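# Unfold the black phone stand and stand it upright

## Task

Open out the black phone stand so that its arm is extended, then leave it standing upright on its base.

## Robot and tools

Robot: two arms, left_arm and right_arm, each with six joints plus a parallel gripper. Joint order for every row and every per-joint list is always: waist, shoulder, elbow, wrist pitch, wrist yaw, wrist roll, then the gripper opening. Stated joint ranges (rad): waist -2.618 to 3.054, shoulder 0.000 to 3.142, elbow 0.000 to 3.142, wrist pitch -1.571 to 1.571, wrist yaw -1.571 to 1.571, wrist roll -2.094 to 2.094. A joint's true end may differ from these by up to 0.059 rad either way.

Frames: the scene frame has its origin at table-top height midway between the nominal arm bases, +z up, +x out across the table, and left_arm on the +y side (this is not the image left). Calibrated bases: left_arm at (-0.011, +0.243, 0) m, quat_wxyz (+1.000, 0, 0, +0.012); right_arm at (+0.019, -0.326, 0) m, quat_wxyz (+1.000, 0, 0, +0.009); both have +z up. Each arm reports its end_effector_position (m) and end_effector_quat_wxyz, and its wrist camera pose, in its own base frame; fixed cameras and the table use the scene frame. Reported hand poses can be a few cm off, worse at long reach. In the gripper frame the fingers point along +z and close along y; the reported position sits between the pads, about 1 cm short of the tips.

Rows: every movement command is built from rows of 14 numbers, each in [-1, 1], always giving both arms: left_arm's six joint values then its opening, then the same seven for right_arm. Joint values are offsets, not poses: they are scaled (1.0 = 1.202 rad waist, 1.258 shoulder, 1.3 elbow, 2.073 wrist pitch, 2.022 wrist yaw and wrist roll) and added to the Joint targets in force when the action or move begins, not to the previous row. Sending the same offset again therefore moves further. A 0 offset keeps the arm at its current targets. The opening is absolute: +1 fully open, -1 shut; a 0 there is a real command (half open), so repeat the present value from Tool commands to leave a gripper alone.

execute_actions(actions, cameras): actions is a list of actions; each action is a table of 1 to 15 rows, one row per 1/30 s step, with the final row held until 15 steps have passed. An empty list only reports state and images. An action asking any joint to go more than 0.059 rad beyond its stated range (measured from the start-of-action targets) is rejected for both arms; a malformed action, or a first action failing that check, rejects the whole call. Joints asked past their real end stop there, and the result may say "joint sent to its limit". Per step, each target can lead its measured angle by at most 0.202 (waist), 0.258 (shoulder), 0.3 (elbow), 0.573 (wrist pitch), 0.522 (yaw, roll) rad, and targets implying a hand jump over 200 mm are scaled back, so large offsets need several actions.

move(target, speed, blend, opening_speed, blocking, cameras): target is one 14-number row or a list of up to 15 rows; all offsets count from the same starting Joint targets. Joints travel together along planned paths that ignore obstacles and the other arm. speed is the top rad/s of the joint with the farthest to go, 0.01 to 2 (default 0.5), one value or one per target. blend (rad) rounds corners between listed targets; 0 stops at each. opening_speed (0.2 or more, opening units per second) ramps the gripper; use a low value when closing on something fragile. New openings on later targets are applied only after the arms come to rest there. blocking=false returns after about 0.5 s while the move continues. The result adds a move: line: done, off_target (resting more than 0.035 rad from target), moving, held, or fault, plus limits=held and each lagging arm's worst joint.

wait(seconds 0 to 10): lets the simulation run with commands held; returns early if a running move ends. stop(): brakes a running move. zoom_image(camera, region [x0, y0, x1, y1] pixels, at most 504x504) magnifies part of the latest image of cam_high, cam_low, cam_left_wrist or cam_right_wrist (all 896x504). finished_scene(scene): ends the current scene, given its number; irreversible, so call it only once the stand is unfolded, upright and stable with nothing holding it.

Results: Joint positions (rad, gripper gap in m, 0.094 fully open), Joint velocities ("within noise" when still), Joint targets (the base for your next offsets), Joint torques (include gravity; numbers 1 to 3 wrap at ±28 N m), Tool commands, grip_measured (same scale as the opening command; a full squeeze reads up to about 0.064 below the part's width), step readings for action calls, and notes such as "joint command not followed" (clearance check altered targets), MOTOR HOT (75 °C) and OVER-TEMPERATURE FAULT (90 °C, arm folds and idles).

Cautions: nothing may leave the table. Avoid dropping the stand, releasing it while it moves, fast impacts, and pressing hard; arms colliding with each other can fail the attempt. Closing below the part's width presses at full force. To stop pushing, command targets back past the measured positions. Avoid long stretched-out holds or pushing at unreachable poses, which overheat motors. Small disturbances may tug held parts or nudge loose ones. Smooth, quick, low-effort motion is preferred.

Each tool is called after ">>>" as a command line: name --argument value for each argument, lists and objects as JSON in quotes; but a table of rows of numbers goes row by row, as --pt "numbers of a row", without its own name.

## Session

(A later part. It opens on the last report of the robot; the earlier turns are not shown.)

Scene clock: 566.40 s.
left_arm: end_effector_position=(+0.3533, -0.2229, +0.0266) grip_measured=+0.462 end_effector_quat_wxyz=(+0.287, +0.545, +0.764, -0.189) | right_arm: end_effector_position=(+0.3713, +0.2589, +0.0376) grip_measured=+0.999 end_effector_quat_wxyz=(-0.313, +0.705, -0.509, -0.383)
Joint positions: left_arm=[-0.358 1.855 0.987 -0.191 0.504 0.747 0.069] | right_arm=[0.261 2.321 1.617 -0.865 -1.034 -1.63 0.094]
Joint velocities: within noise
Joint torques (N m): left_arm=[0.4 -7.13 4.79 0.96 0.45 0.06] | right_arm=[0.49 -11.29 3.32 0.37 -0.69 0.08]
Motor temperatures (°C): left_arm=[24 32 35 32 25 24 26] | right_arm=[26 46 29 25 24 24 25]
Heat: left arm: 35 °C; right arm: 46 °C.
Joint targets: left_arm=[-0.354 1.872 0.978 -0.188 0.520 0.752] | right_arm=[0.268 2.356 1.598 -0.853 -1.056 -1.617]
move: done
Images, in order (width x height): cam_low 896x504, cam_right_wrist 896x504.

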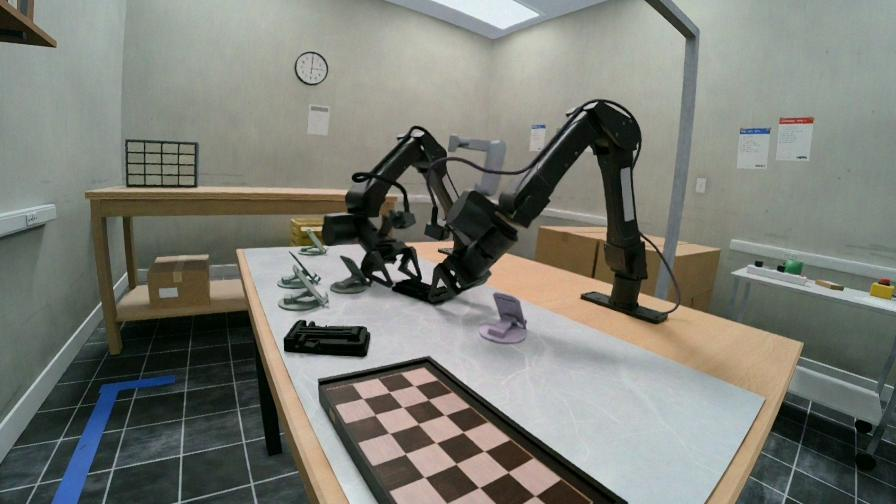

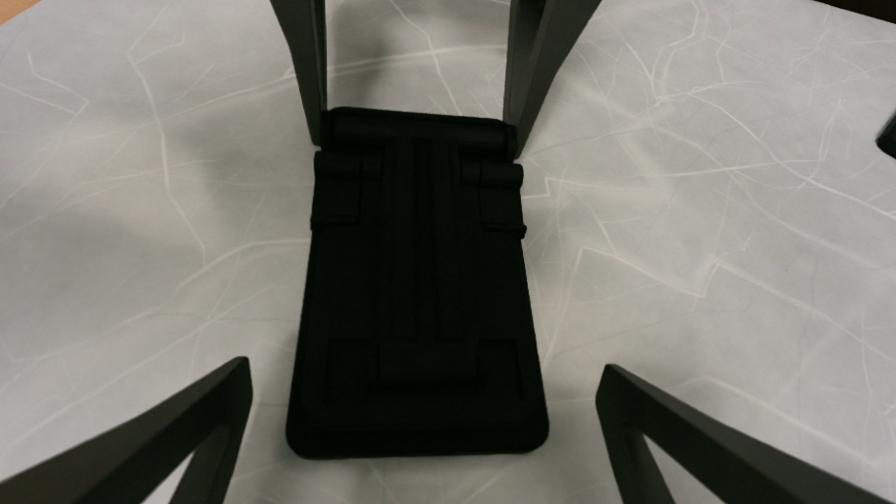

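>>> move --target '[0,0,0,0,0,0,0.4,0.0399,0.0231,-0.0277,0.0492,-0.0064,0.0455,1]' --speed 0.15 --cameras '["cam_right_wrist","cam_low","cam_left_wrist"]'

>>> zoom_image --camera "cam_low" --region '[340, 200, 480, 320]'

Scene clock: 579.83 s.
left_arm: end_effector_position=(+0.3533, -0.2229, +0.0266) grip_measured=+0.462 end_effector_quat_wxyz=(+0.287, +0.545, +0.764, -0.189) | right_arm: end_effector_position=(+0.3652, +0.2808, +0.0314) grip_measured=+0.999 end_effector_quat_wxyz=(-0.320, +0.697, -0.502, -0.399)
Joint positions: left_arm=[-0.358 1.855 0.987 -0.191 0.504 0.747 0.069] | right_arm=[0.306 2.336 1.588 -0.759 -1.073 -1.55 0.094]
Joint velocities: within noise
Joint torques (N m): left_arm=[0.44 -7.16 4.77 0.96 0.43 0.06] | right_arm=[0.59 -10.14 2.92 0.4 -0.48 0.22]
Motor temperatures (°C): left_arm=[24 33 35 32 25 24 26] | right_arm=[26 43 29 25 24 24 25]
Heat: left arm: 35 °C; right arm: 43 °C.
Joint targets: left_arm=[-0.354 1.872 0.978 -0.188 0.520 0.752] | right_arm=[0.316 2.385 1.562 -0.751 -1.068 -1.525]
move: off_target (right_arm); right_arm: the shoulder is farthest, 0.049 rad from its target
Images, in order (width x height): cam_low 896x504, cam_left_wrist 896x504, cam_right_wrist 896x504.

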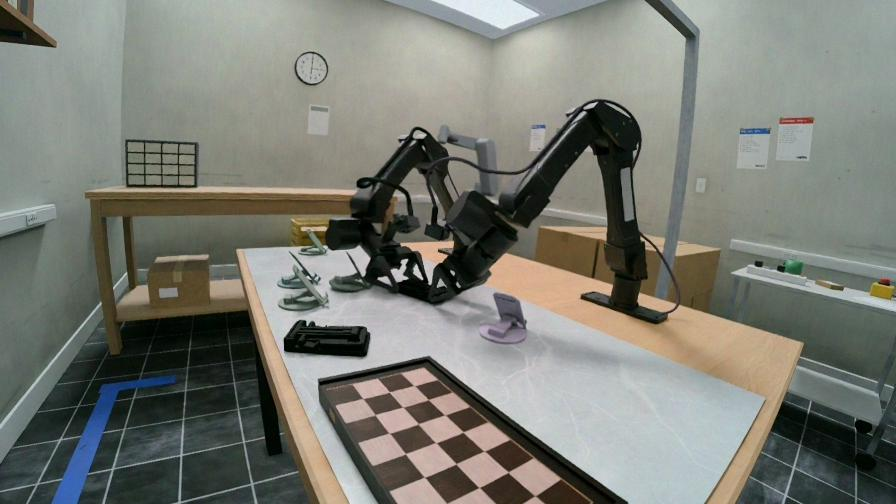

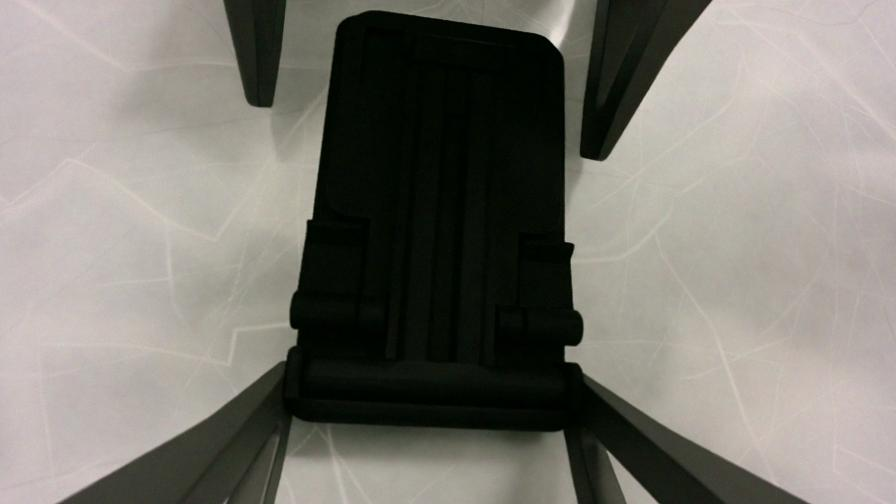

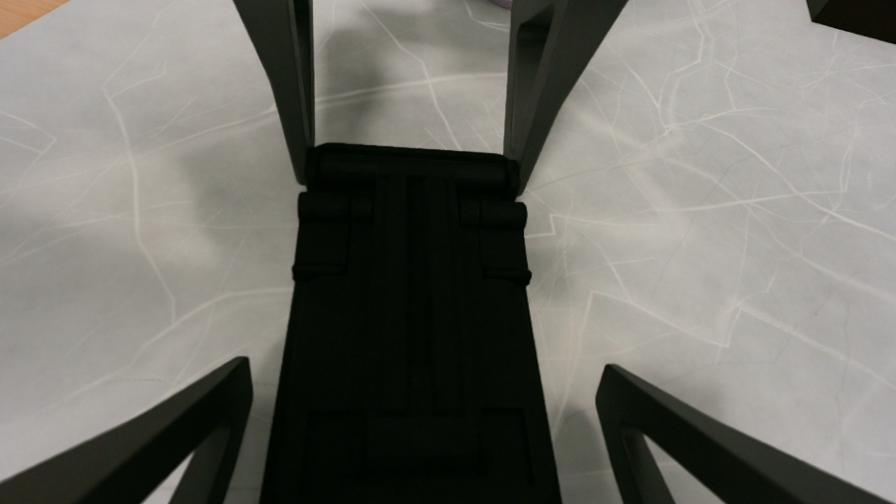

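Scaled by 3.600.

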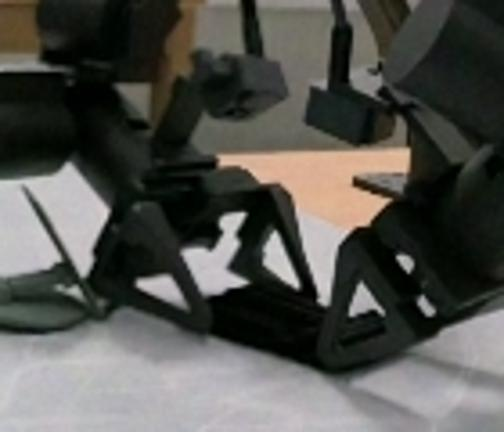

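>>> move --pt "0 0 0 0 0 0 0.4 0 -0.0978 0.1062 -0.0965 0 0 1" --pt "0 0 0 0 0 0 0.4 -0.0882 -0.2266 0.4138 -0.289 0.0979 -0.0865 1" --speed 0.4 --blend 0.03

>>> zoom_image --camera "cam_low" --region '[320, 180, 460, 320]'

>>> zoom_image --camera "cam_high" --region '[370, 140, 550, 320]'

Scene clock: 590.30 s.
left_arm: end_effector_position=(+0.3533, -0.2229, +0.0266) grip_measured=+0.462 end_effector_quat_wxyz=(+0.287, +0.545, +0.764, -0.189) | right_arm: end_effector_position=(+0.4038, +0.2282, +0.2145) grip_measured=+0.999 end_effector_quat_wxyz=(-0.352, +0.763, -0.485, -0.241)
Joint positions: left_arm=[-0.358 1.855 0.987 -0.191 0.504 0.747 0.069] | right_arm=[0.216 2.115 2.081 -1.321 -0.863 -1.693 0.094]
Joint velocities: within noise
Joint torques (N m): left_arm=[0.39 -7.2 4.72 0.96 0.44 0.06] | right_arm=[-0.38 -14.78 6.8 0.32 -0.5 -0.1]
Motor temperatures (°C): left_arm=[24 33 35 31 25 24 26] | right_arm=[26 43 29 25 24 24 25]
Heat: left arm: 35 °C; right arm: 43 °C.
Joint targets: left_arm=[-0.354 1.872 0.978 -0.188 0.520 0.752] | right_arm=[0.210 2.100 2.100 -1.350 -0.871 -1.700]
move: done

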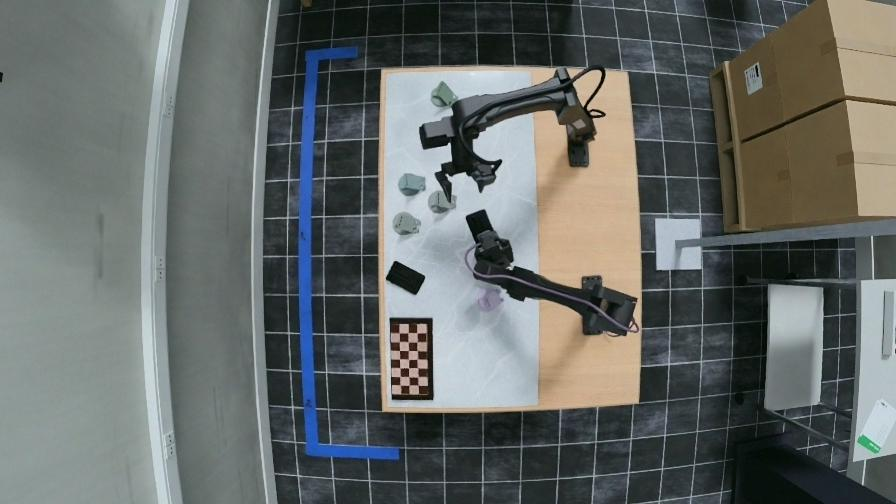

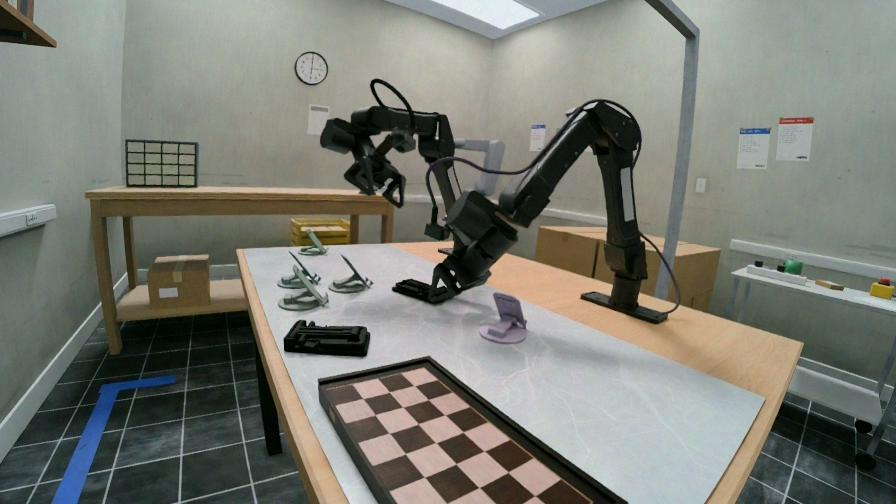

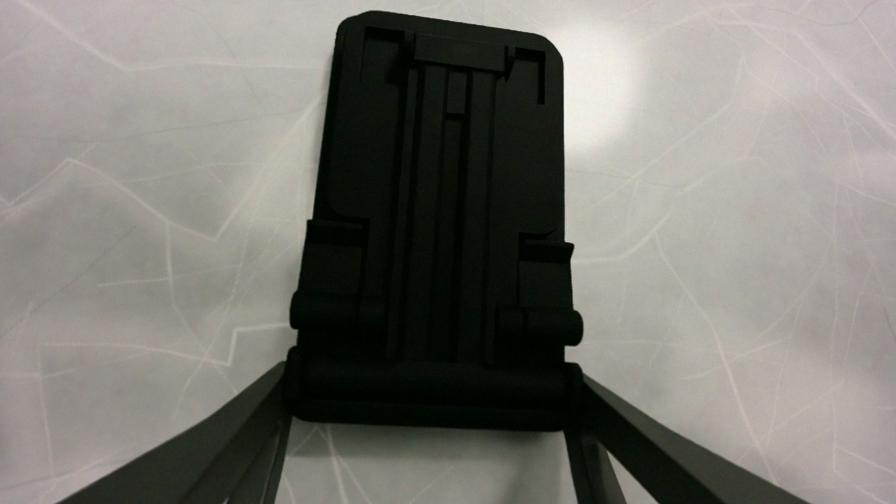

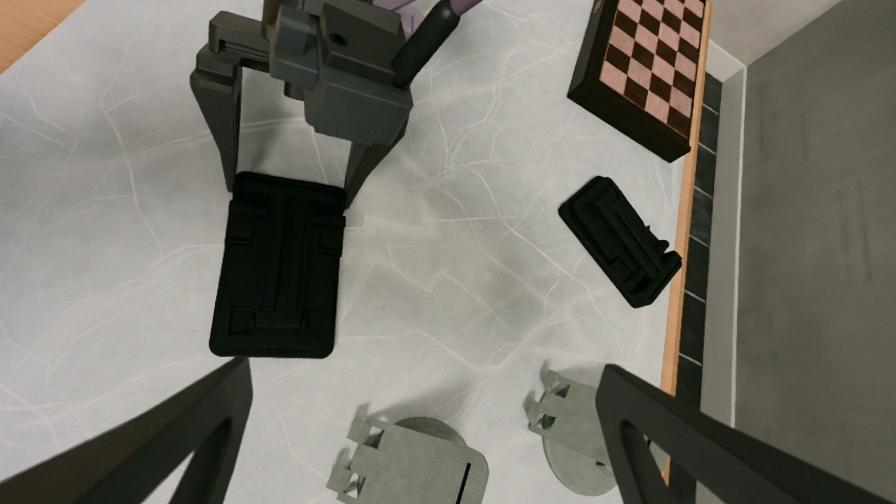

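Scaled by 3.600.

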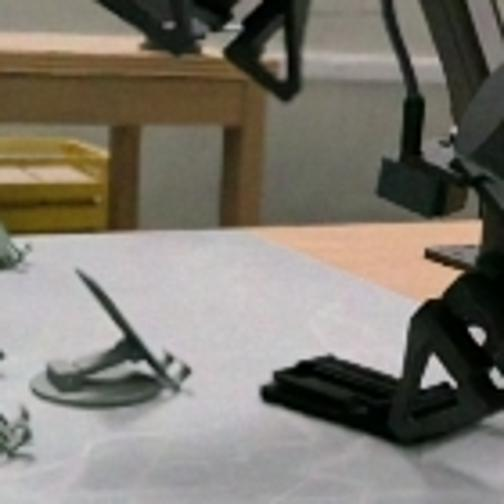

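Scaled by 2.800.

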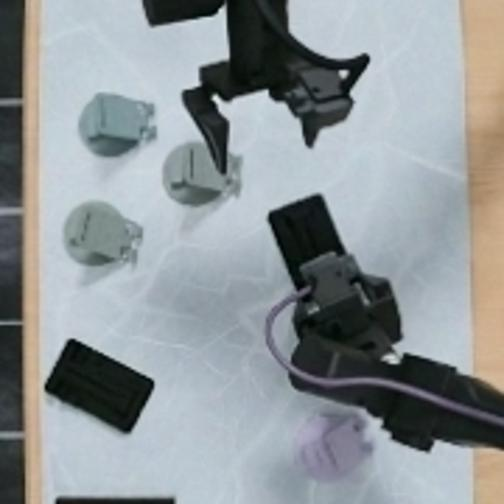

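>>> move --target '[-0.067,-0.1493,-0.1897,0.0461,-0.018,-0.0376,0.35,0,0,0,0,0,0,1]' --speed 0.12

>>> zoom_image --camera "cam_right_wrist" --region '[100, 100, 500, 450]'

Scene clock: 604.47 s.
left_arm: end_effector_position=(+0.3015, -0.2275, +0.0242) grip_measured=+0.462 end_effector_quat_wxyz=(+0.297, +0.543, +0.760, -0.200) | right_arm: end_effector_position=(+0.4035, +0.2280, +0.2143) grip_measured=+0.999 end_effector_quat_wxyz=(-0.352, +0.763, -0.486, -0.241)
Joint positions: left_arm=[-0.423 1.706 0.758 -0.06 0.495 0.672 0.069] | right_arm=[0.216 2.115 2.081 -1.322 -0.862 -1.693 0.094]
Joint velocities: within noise
Joint torques (N m): left_arm=[-1.1 -9.01 3.28 0.68 0.14 0.07] | right_arm=[-0.54 -14.61 6.8 0.31 -0.54 -0.16]
Motor temperatures (°C): left_arm=[24 33 35 31 25 24 27] | right_arm=[26 48 30 25 24 24 25]
Heat: left arm: 35 °C; right arm: 48 °C.
Joint targets: left_arm=[-0.434 1.684 0.731 -0.092 0.484 0.676] | right_arm=[0.210 2.100 2.100 -1.350 -0.871 -1.700]
move: done

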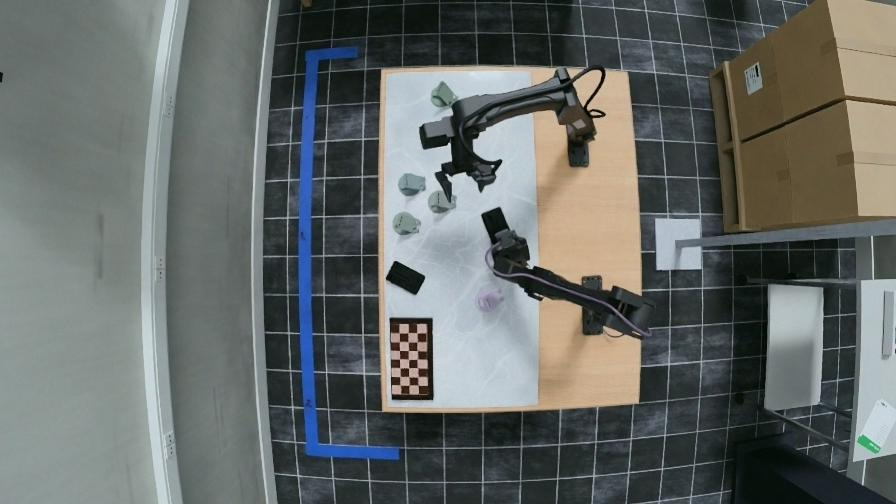

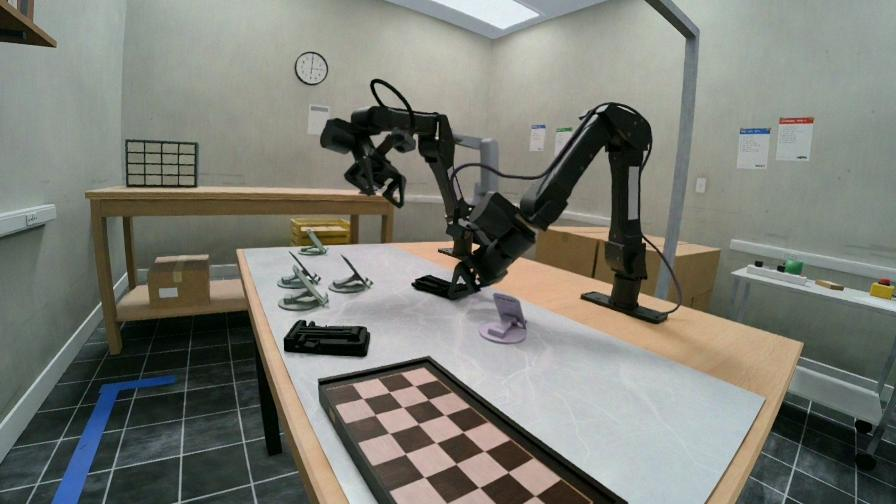

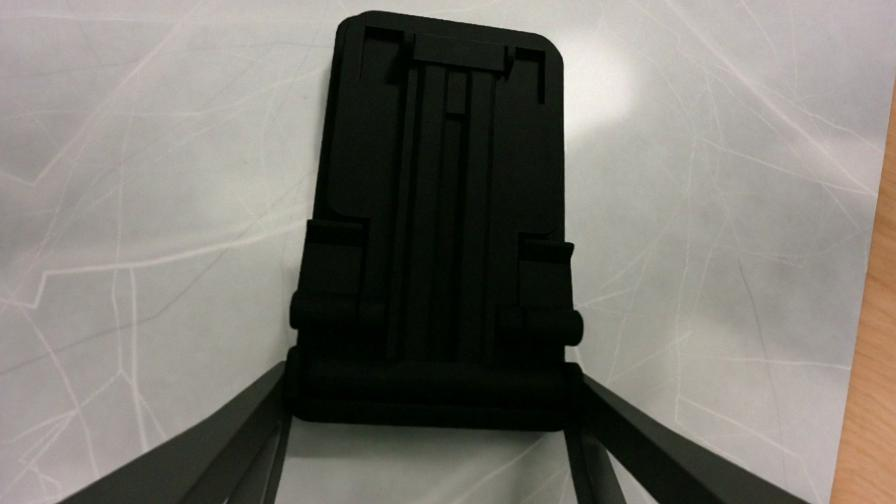

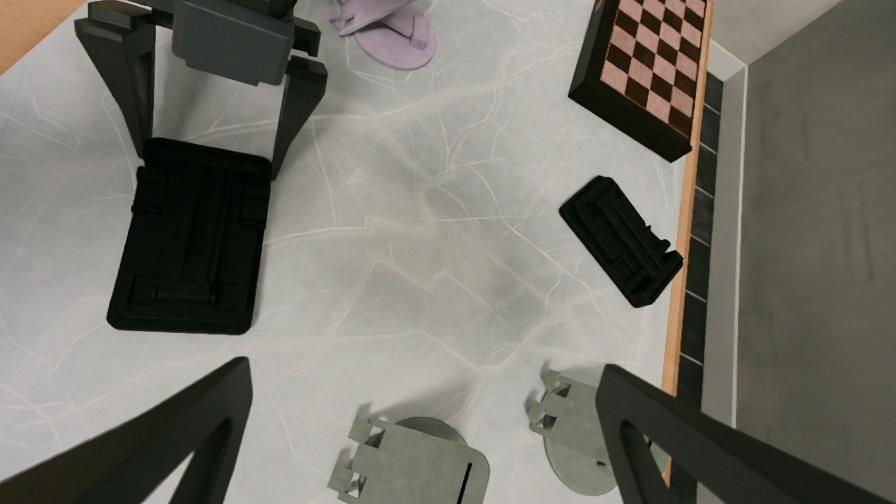

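Scaled by 1.260.

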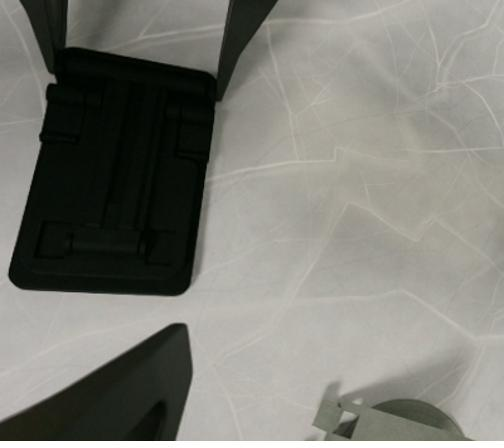

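>>> move --target '[0,0,0,0,0,0,0.35,0.0025,0.0835,-0.5462,0.1905,-0.0925,-0.0282,1]' --speed 0.5

>>> zoom_image --camera "cam_high" --region '[400, 140, 540, 280]'

Scene clock: 623.90 s.
left_arm: end_effector_position=(+0.3015, -0.2275, +0.0242) grip_measured=+0.462 end_effector_quat_wxyz=(+0.297, +0.543, +0.760, -0.200) | right_arm: end_effector_position=(+0.3179, +0.2277, +0.0459) grip_measured=+0.999 end_effector_quat_wxyz=(-0.286, +0.695, -0.518, -0.409)
Joint positions: left_arm=[-0.423 1.706 0.758 -0.06 0.495 0.671 0.069] | right_arm=[0.216 2.185 1.403 -0.968 -1.036 -1.747 0.094]
Joint velocities: within noise
Joint torques (N m): left_arm=[-1.09 -8.99 3.3 0.68 0.15 0.06] | right_arm=[-0.17 -10.82 3.36 0.06 -0.66 -0.15]
Motor temperatures (°C): left_arm=[24 33 34 31 25 24 27] | right_arm=[26 50 31 25 24 24 25]
Heat: left arm: 34 °C; right arm: 50 °C.
Joint targets: left_arm=[-0.434 1.684 0.731 -0.092 0.484 0.676] | right_arm=[0.213 2.205 1.390 -0.955 -1.058 -1.757]
move: done

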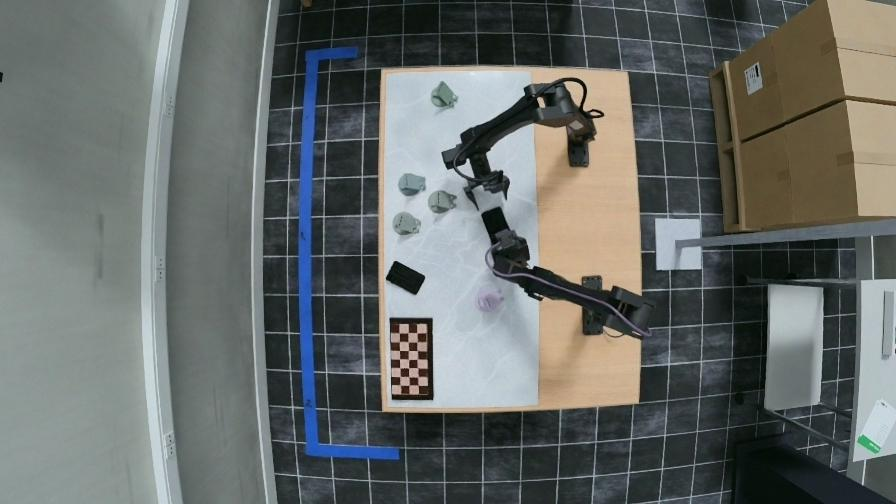

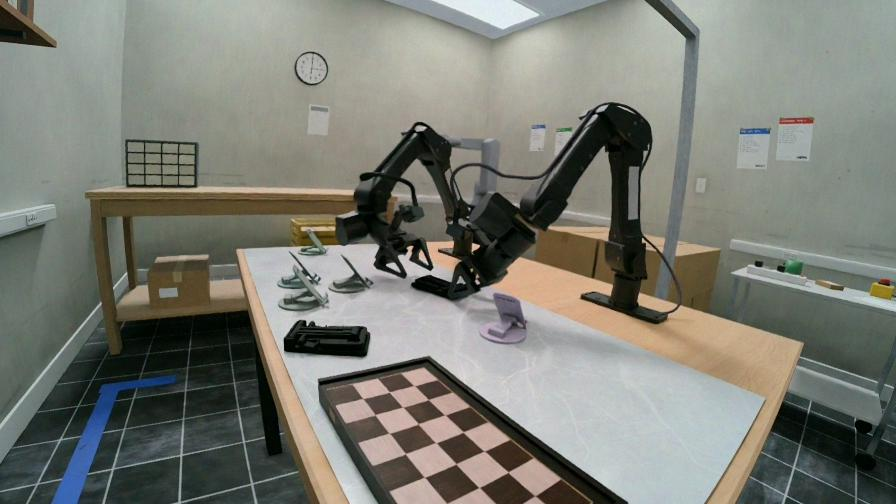

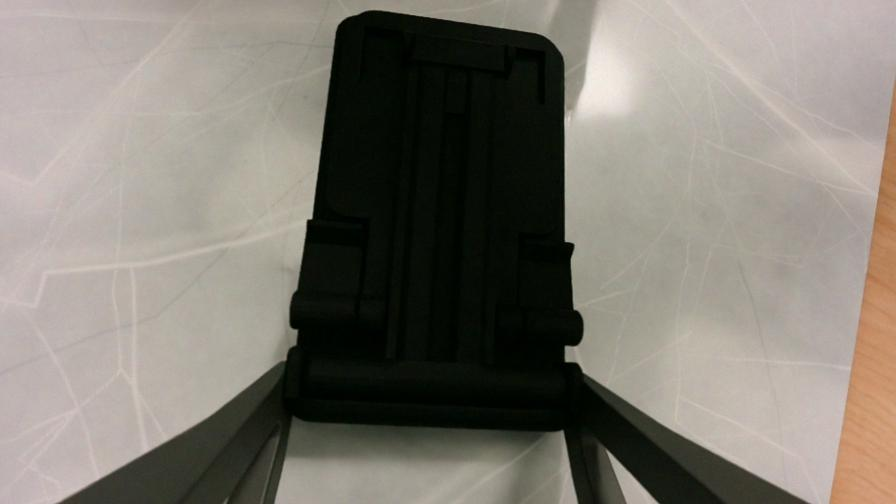

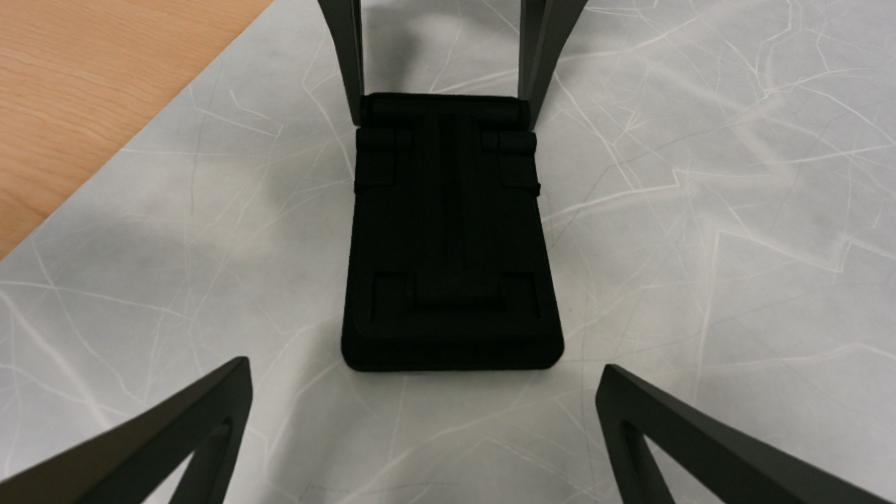

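Scaled by 3.600.

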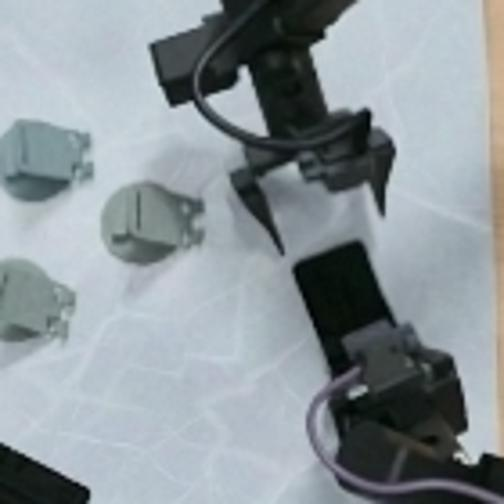

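>>> move --pt "0 0 0 0 0 0 0.35 0.0582 0.0064 -0.0408 0.0936 -0.0045 0.0727 1" --pt "0 0 0 0 0 0 0.35 0.1148 0.0159 -0.0846 0.1833 -0.004 0.141 1" --speed 0.2 --blend 0.02

>>> zoom_image --camera "cam_low" --region '[360, 180, 500, 320]'

Scene clock: 638.53 s.
left_arm: end_effector_position=(+0.3015, -0.2275, +0.0242) grip_measured=+0.462 end_effector_quat_wxyz=(+0.297, +0.543, +0.760, -0.200) | right_arm: end_effector_position=(+0.3134, +0.2769, +0.0260) grip_measured=+0.999 end_effector_quat_wxyz=(-0.307, +0.692, -0.510, -0.409)
Joint positions: left_arm=[-0.423 1.706 0.758 -0.06 0.495 0.671 0.069] | right_arm=[0.338 2.191 1.301 -0.595 -1.071 -1.483 0.094]
Joint velocities: within noise
Joint torques (N m): left_arm=[-1.16 -8.98 3.26 0.7 0.14 0.06] | right_arm=[1.09 -9.72 2.55 0.56 -0.51 0.08]
Motor temperatures (°C): left_arm=[24 33 34 30 25 24 27] | right_arm=[26 45 29 25 24 24 25]
Heat: left arm: 34 °C; right arm: 45 °C.
Joint targets: left_arm=[-0.434 1.684 0.731 -0.092 0.484 0.676] | right_arm=[0.351 2.225 1.280 -0.575 -1.066 -1.472]
move: done

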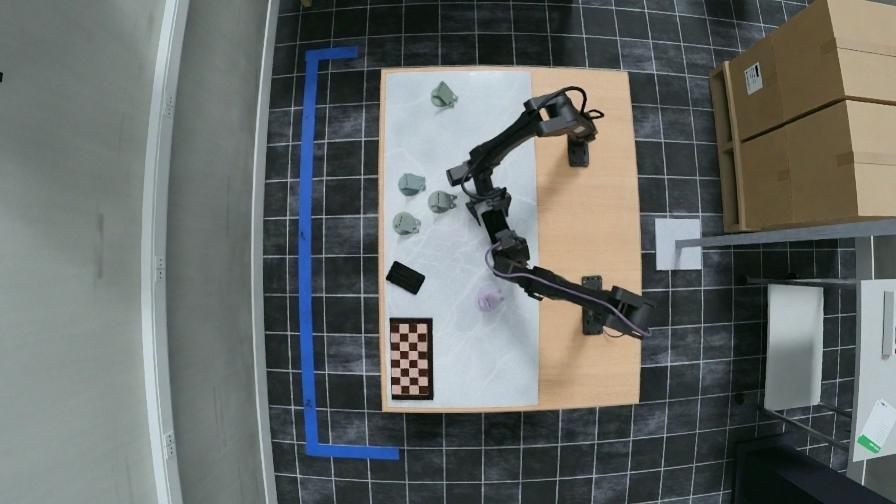

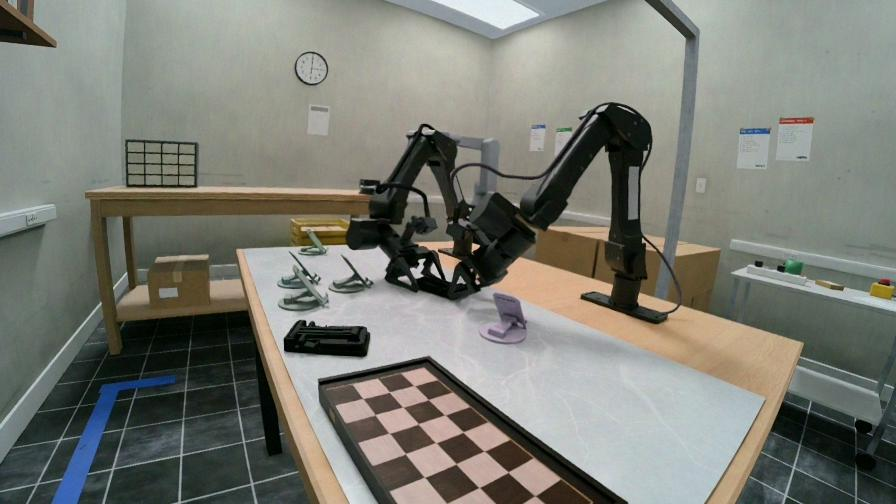

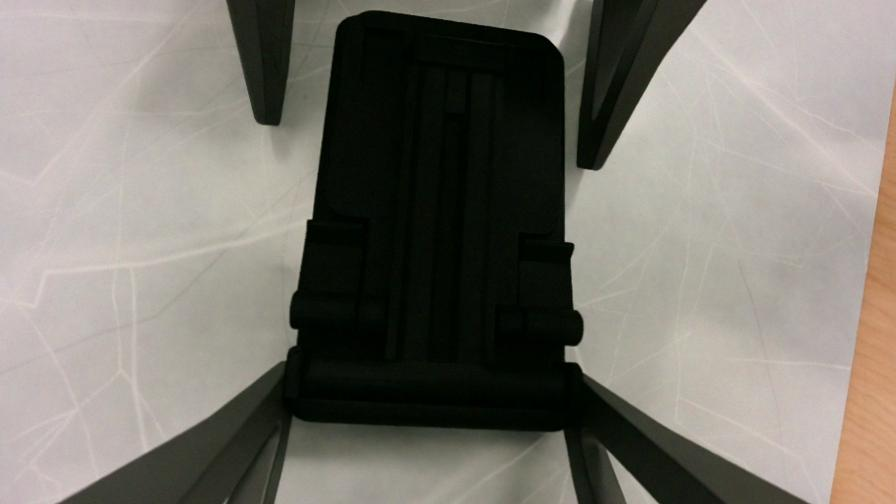

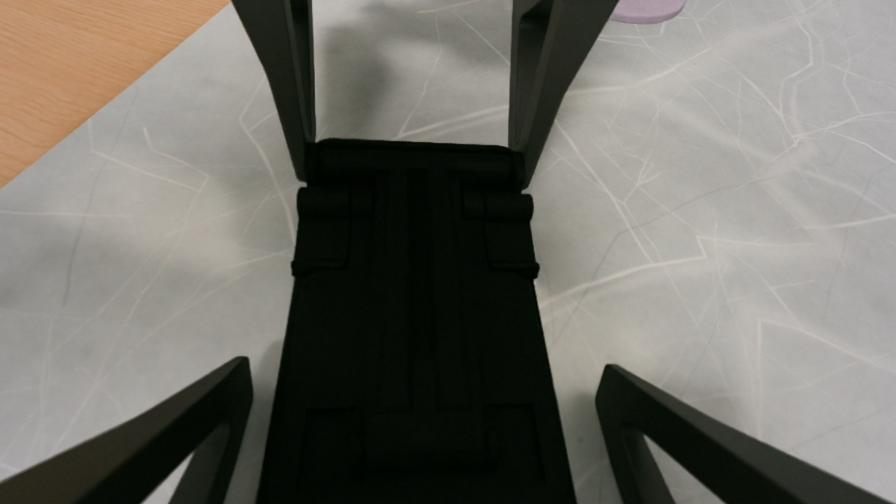

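Scaled by 3.600.

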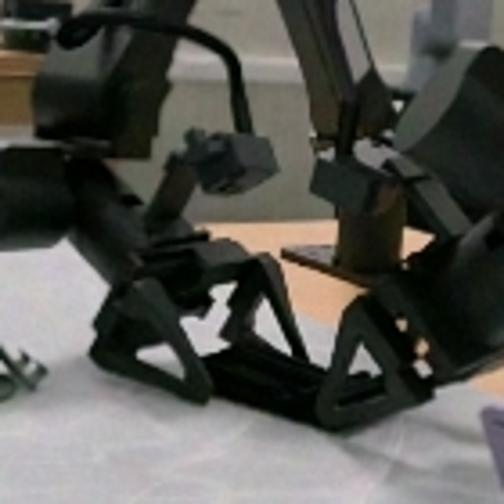

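>>> move --target '[0,0,0,0,0,0,0.35,0,0,0,0,0,0,0.4]' --speed 0.2 --opening_speed 0.5

>>> zoom_image --camera "cam_low" --region '[360, 180, 500, 320]'

>>> zoom_image --camera "cam_left_wrist" --region '[250, 0, 650, 250]'

Scene clock: 648.80 s.
left_arm: end_effector_position=(+0.3022, -0.2268, +0.0241) grip_measured=+0.462 end_effector_quat_wxyz=(+0.296, +0.539, +0.763, -0.199) | right_arm: end_effector_position=(+0.3116, +0.2785, +0.0259) grip_measured=+0.507 end_effector_quat_wxyz=(-0.307, +0.692, -0.508, -0.411)
Joint positions: left_arm=[-0.423 1.705 0.758 -0.06 0.489 0.661 0.069] | right_arm=[0.342 2.191 1.298 -0.591 -1.075 -1.482 0.071]
Joint velocities: within noise
Joint torques (N m): left_arm=[-1.13 -8.94 3.28 0.7 0.2 0.15] | right_arm=[0.61 -9.78 2.82 0.52 -0.42 0.09]
Motor temperatures (°C): left_arm=[24 33 34 30 25 24 27] | right_arm=[26 42 29 25 24 24 25]
Heat: left arm: 34 °C; right arm: 42 °C.
Joint targets: left_arm=[-0.434 1.684 0.731 -0.092 0.484 0.676] | right_arm=[0.351 2.225 1.280 -0.575 -1.066 -1.472]
move: done

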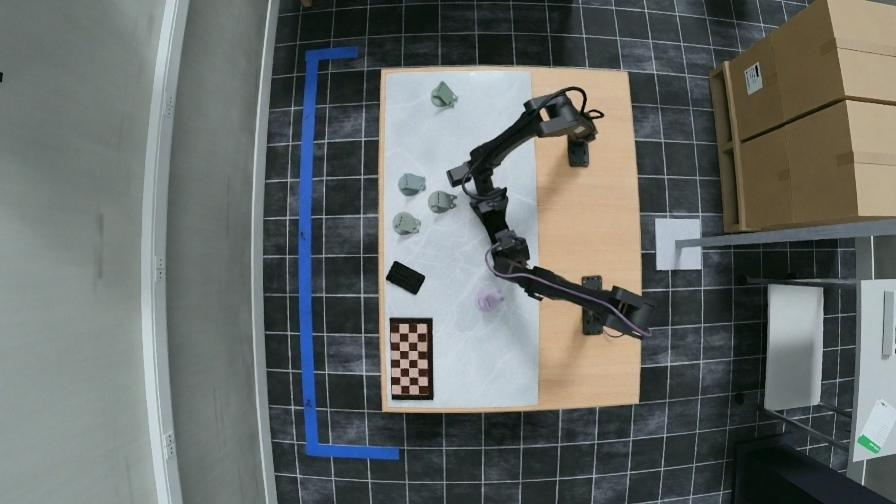

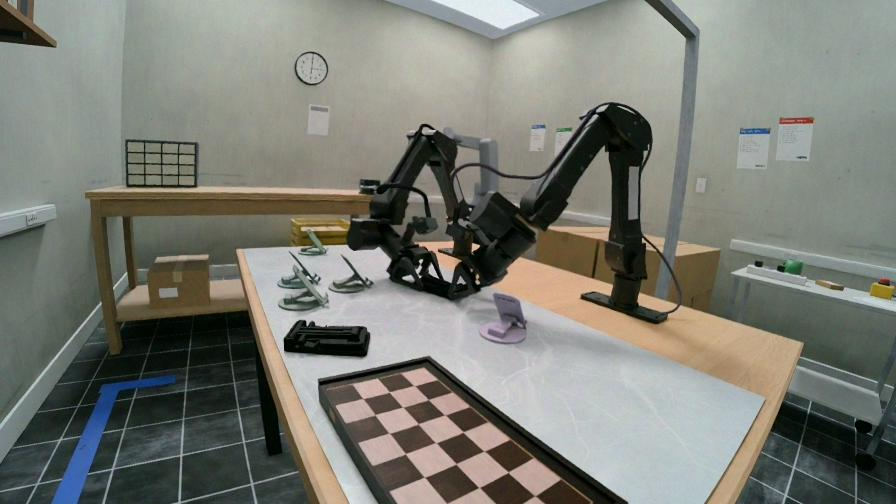

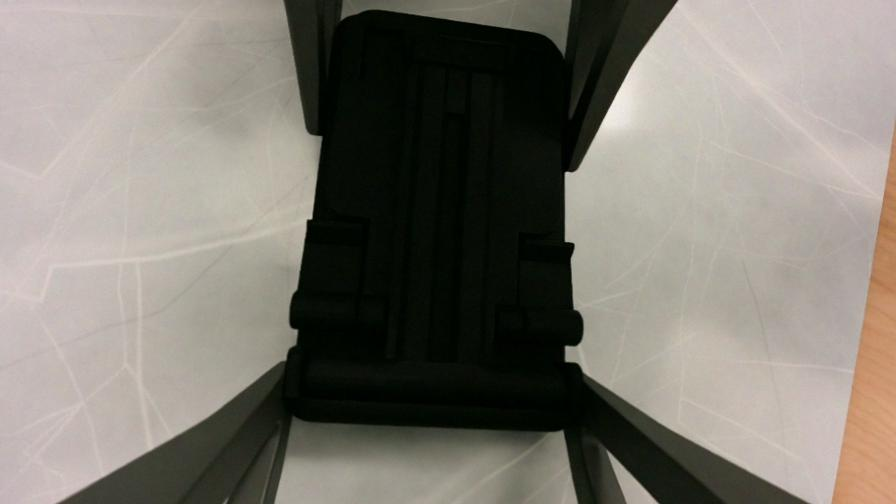

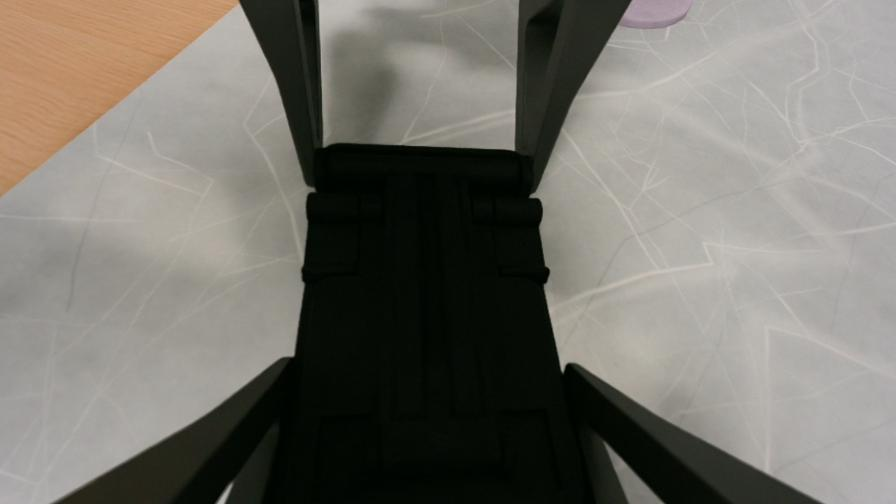

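Scaled by 3.600.

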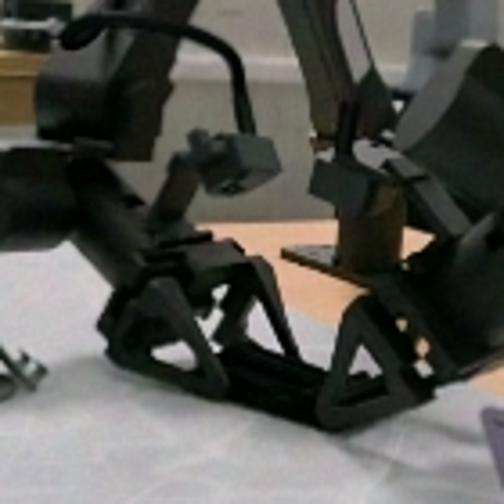

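Scaled by 1.260.

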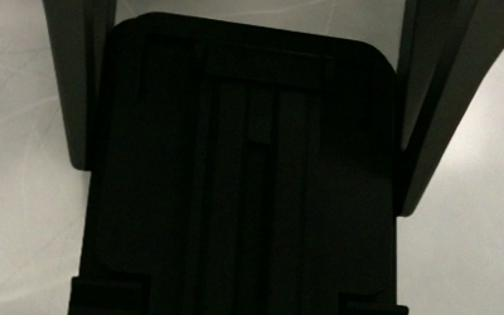

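>>> move --pt "0 0 0 0 0 0 1 0 0 0 0 0 0 0.35" --pt "-0.0382 0.0023 0.1225 0.0127 0.0382 -0.0594 1 0 0 0 0 0 0 0.35" --speed 0.2 --opening_speed 1

>>> zoom_image --camera "cam_low" --region '[360, 180, 500, 320]'

Scene clock: 677.53 s.
left_arm: end_effector_position=(+0.3122, -0.2623, +0.0594) grip_measured=+0.998 end_effector_quat_wxyz=(+0.319, +0.526, +0.751, -0.240) | right_arm: end_effector_position=(+0.3116, +0.2785, +0.0259) grip_measured=+0.506 end_effector_quat_wxyz=(-0.307, +0.692, -0.508, -0.411)
Joint positions: left_arm=[-0.474 1.703 0.858 -0.074 0.541 0.56 0.094] | right_arm=[0.342 2.191 1.298 -0.591 -1.075 -1.482 0.071]
Joint velocities: within noise
Joint torques (N m): left_arm=[-0.59 -8.95 8.39 1.18 0.49 -0.05] | right_arm=[0.61 -9.68 2.65 0.51 -0.43 0.1]
Motor temperatures (°C): left_arm=[24 34 34 30 25 24 27] | right_arm=[26 40 29 25 24 24 26]
Heat: left arm: 34 °C; right arm: 40 °C.
Joint targets: left_arm=[-0.480 1.687 0.890 -0.066 0.561 0.556] | right_arm=[0.351 2.225 1.280 -0.575 -1.066 -1.472]
move: done

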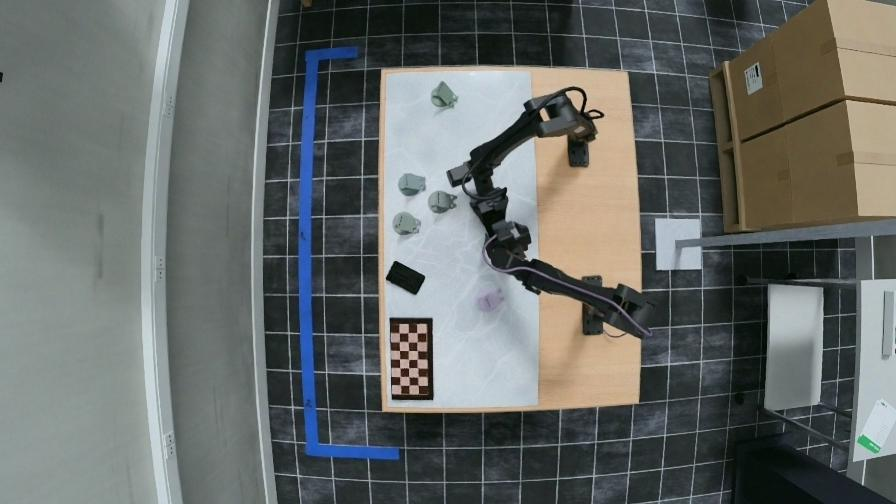

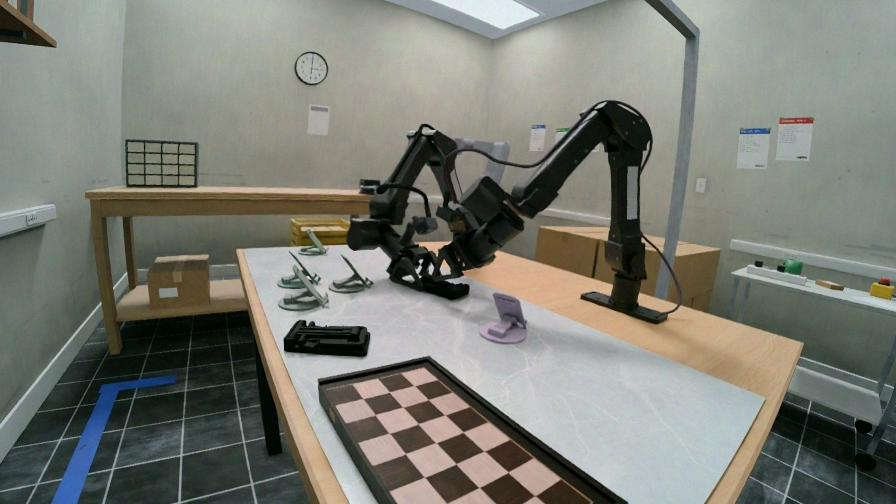

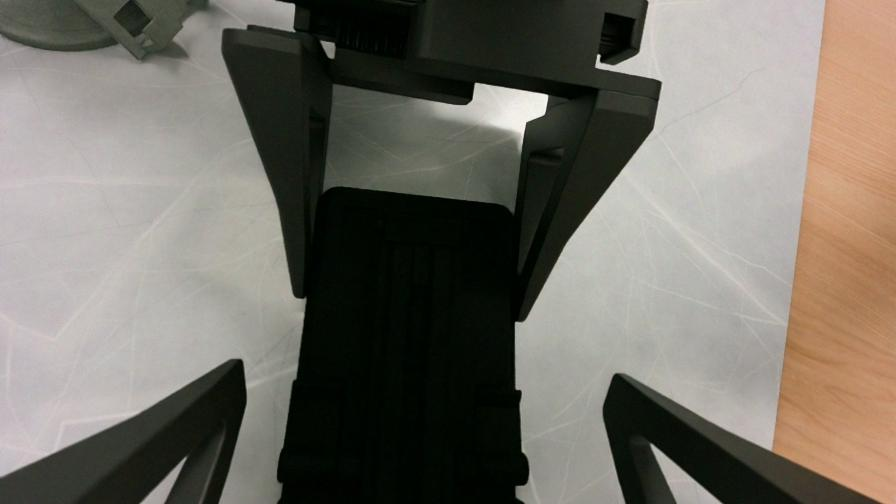

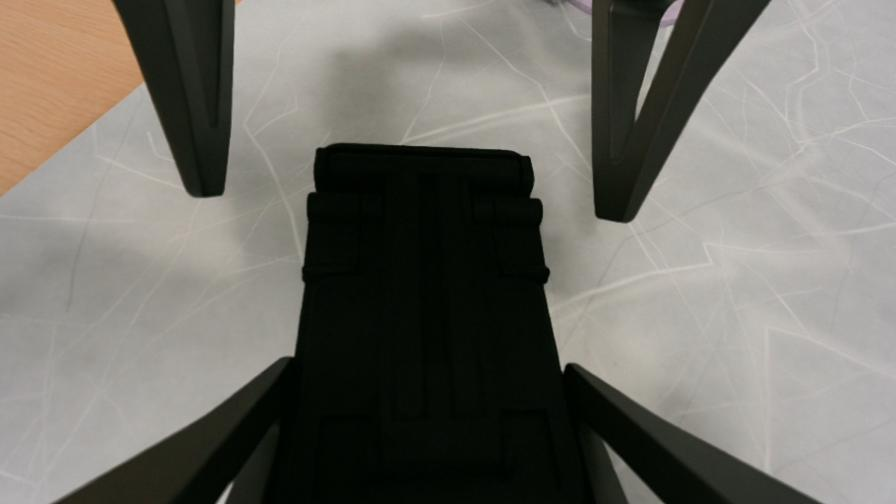

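Scaled by 3.600.

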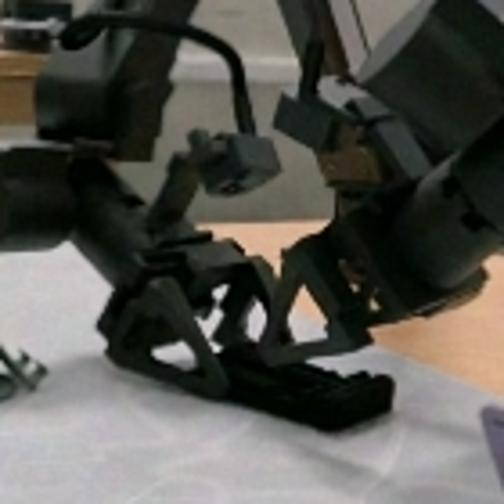

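>>> zoom_image --camera "cam_high" --region '[440, 160, 580, 300]'

Scaled by 3.600.

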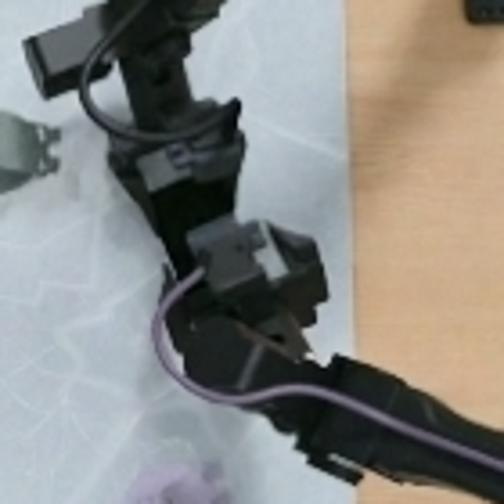

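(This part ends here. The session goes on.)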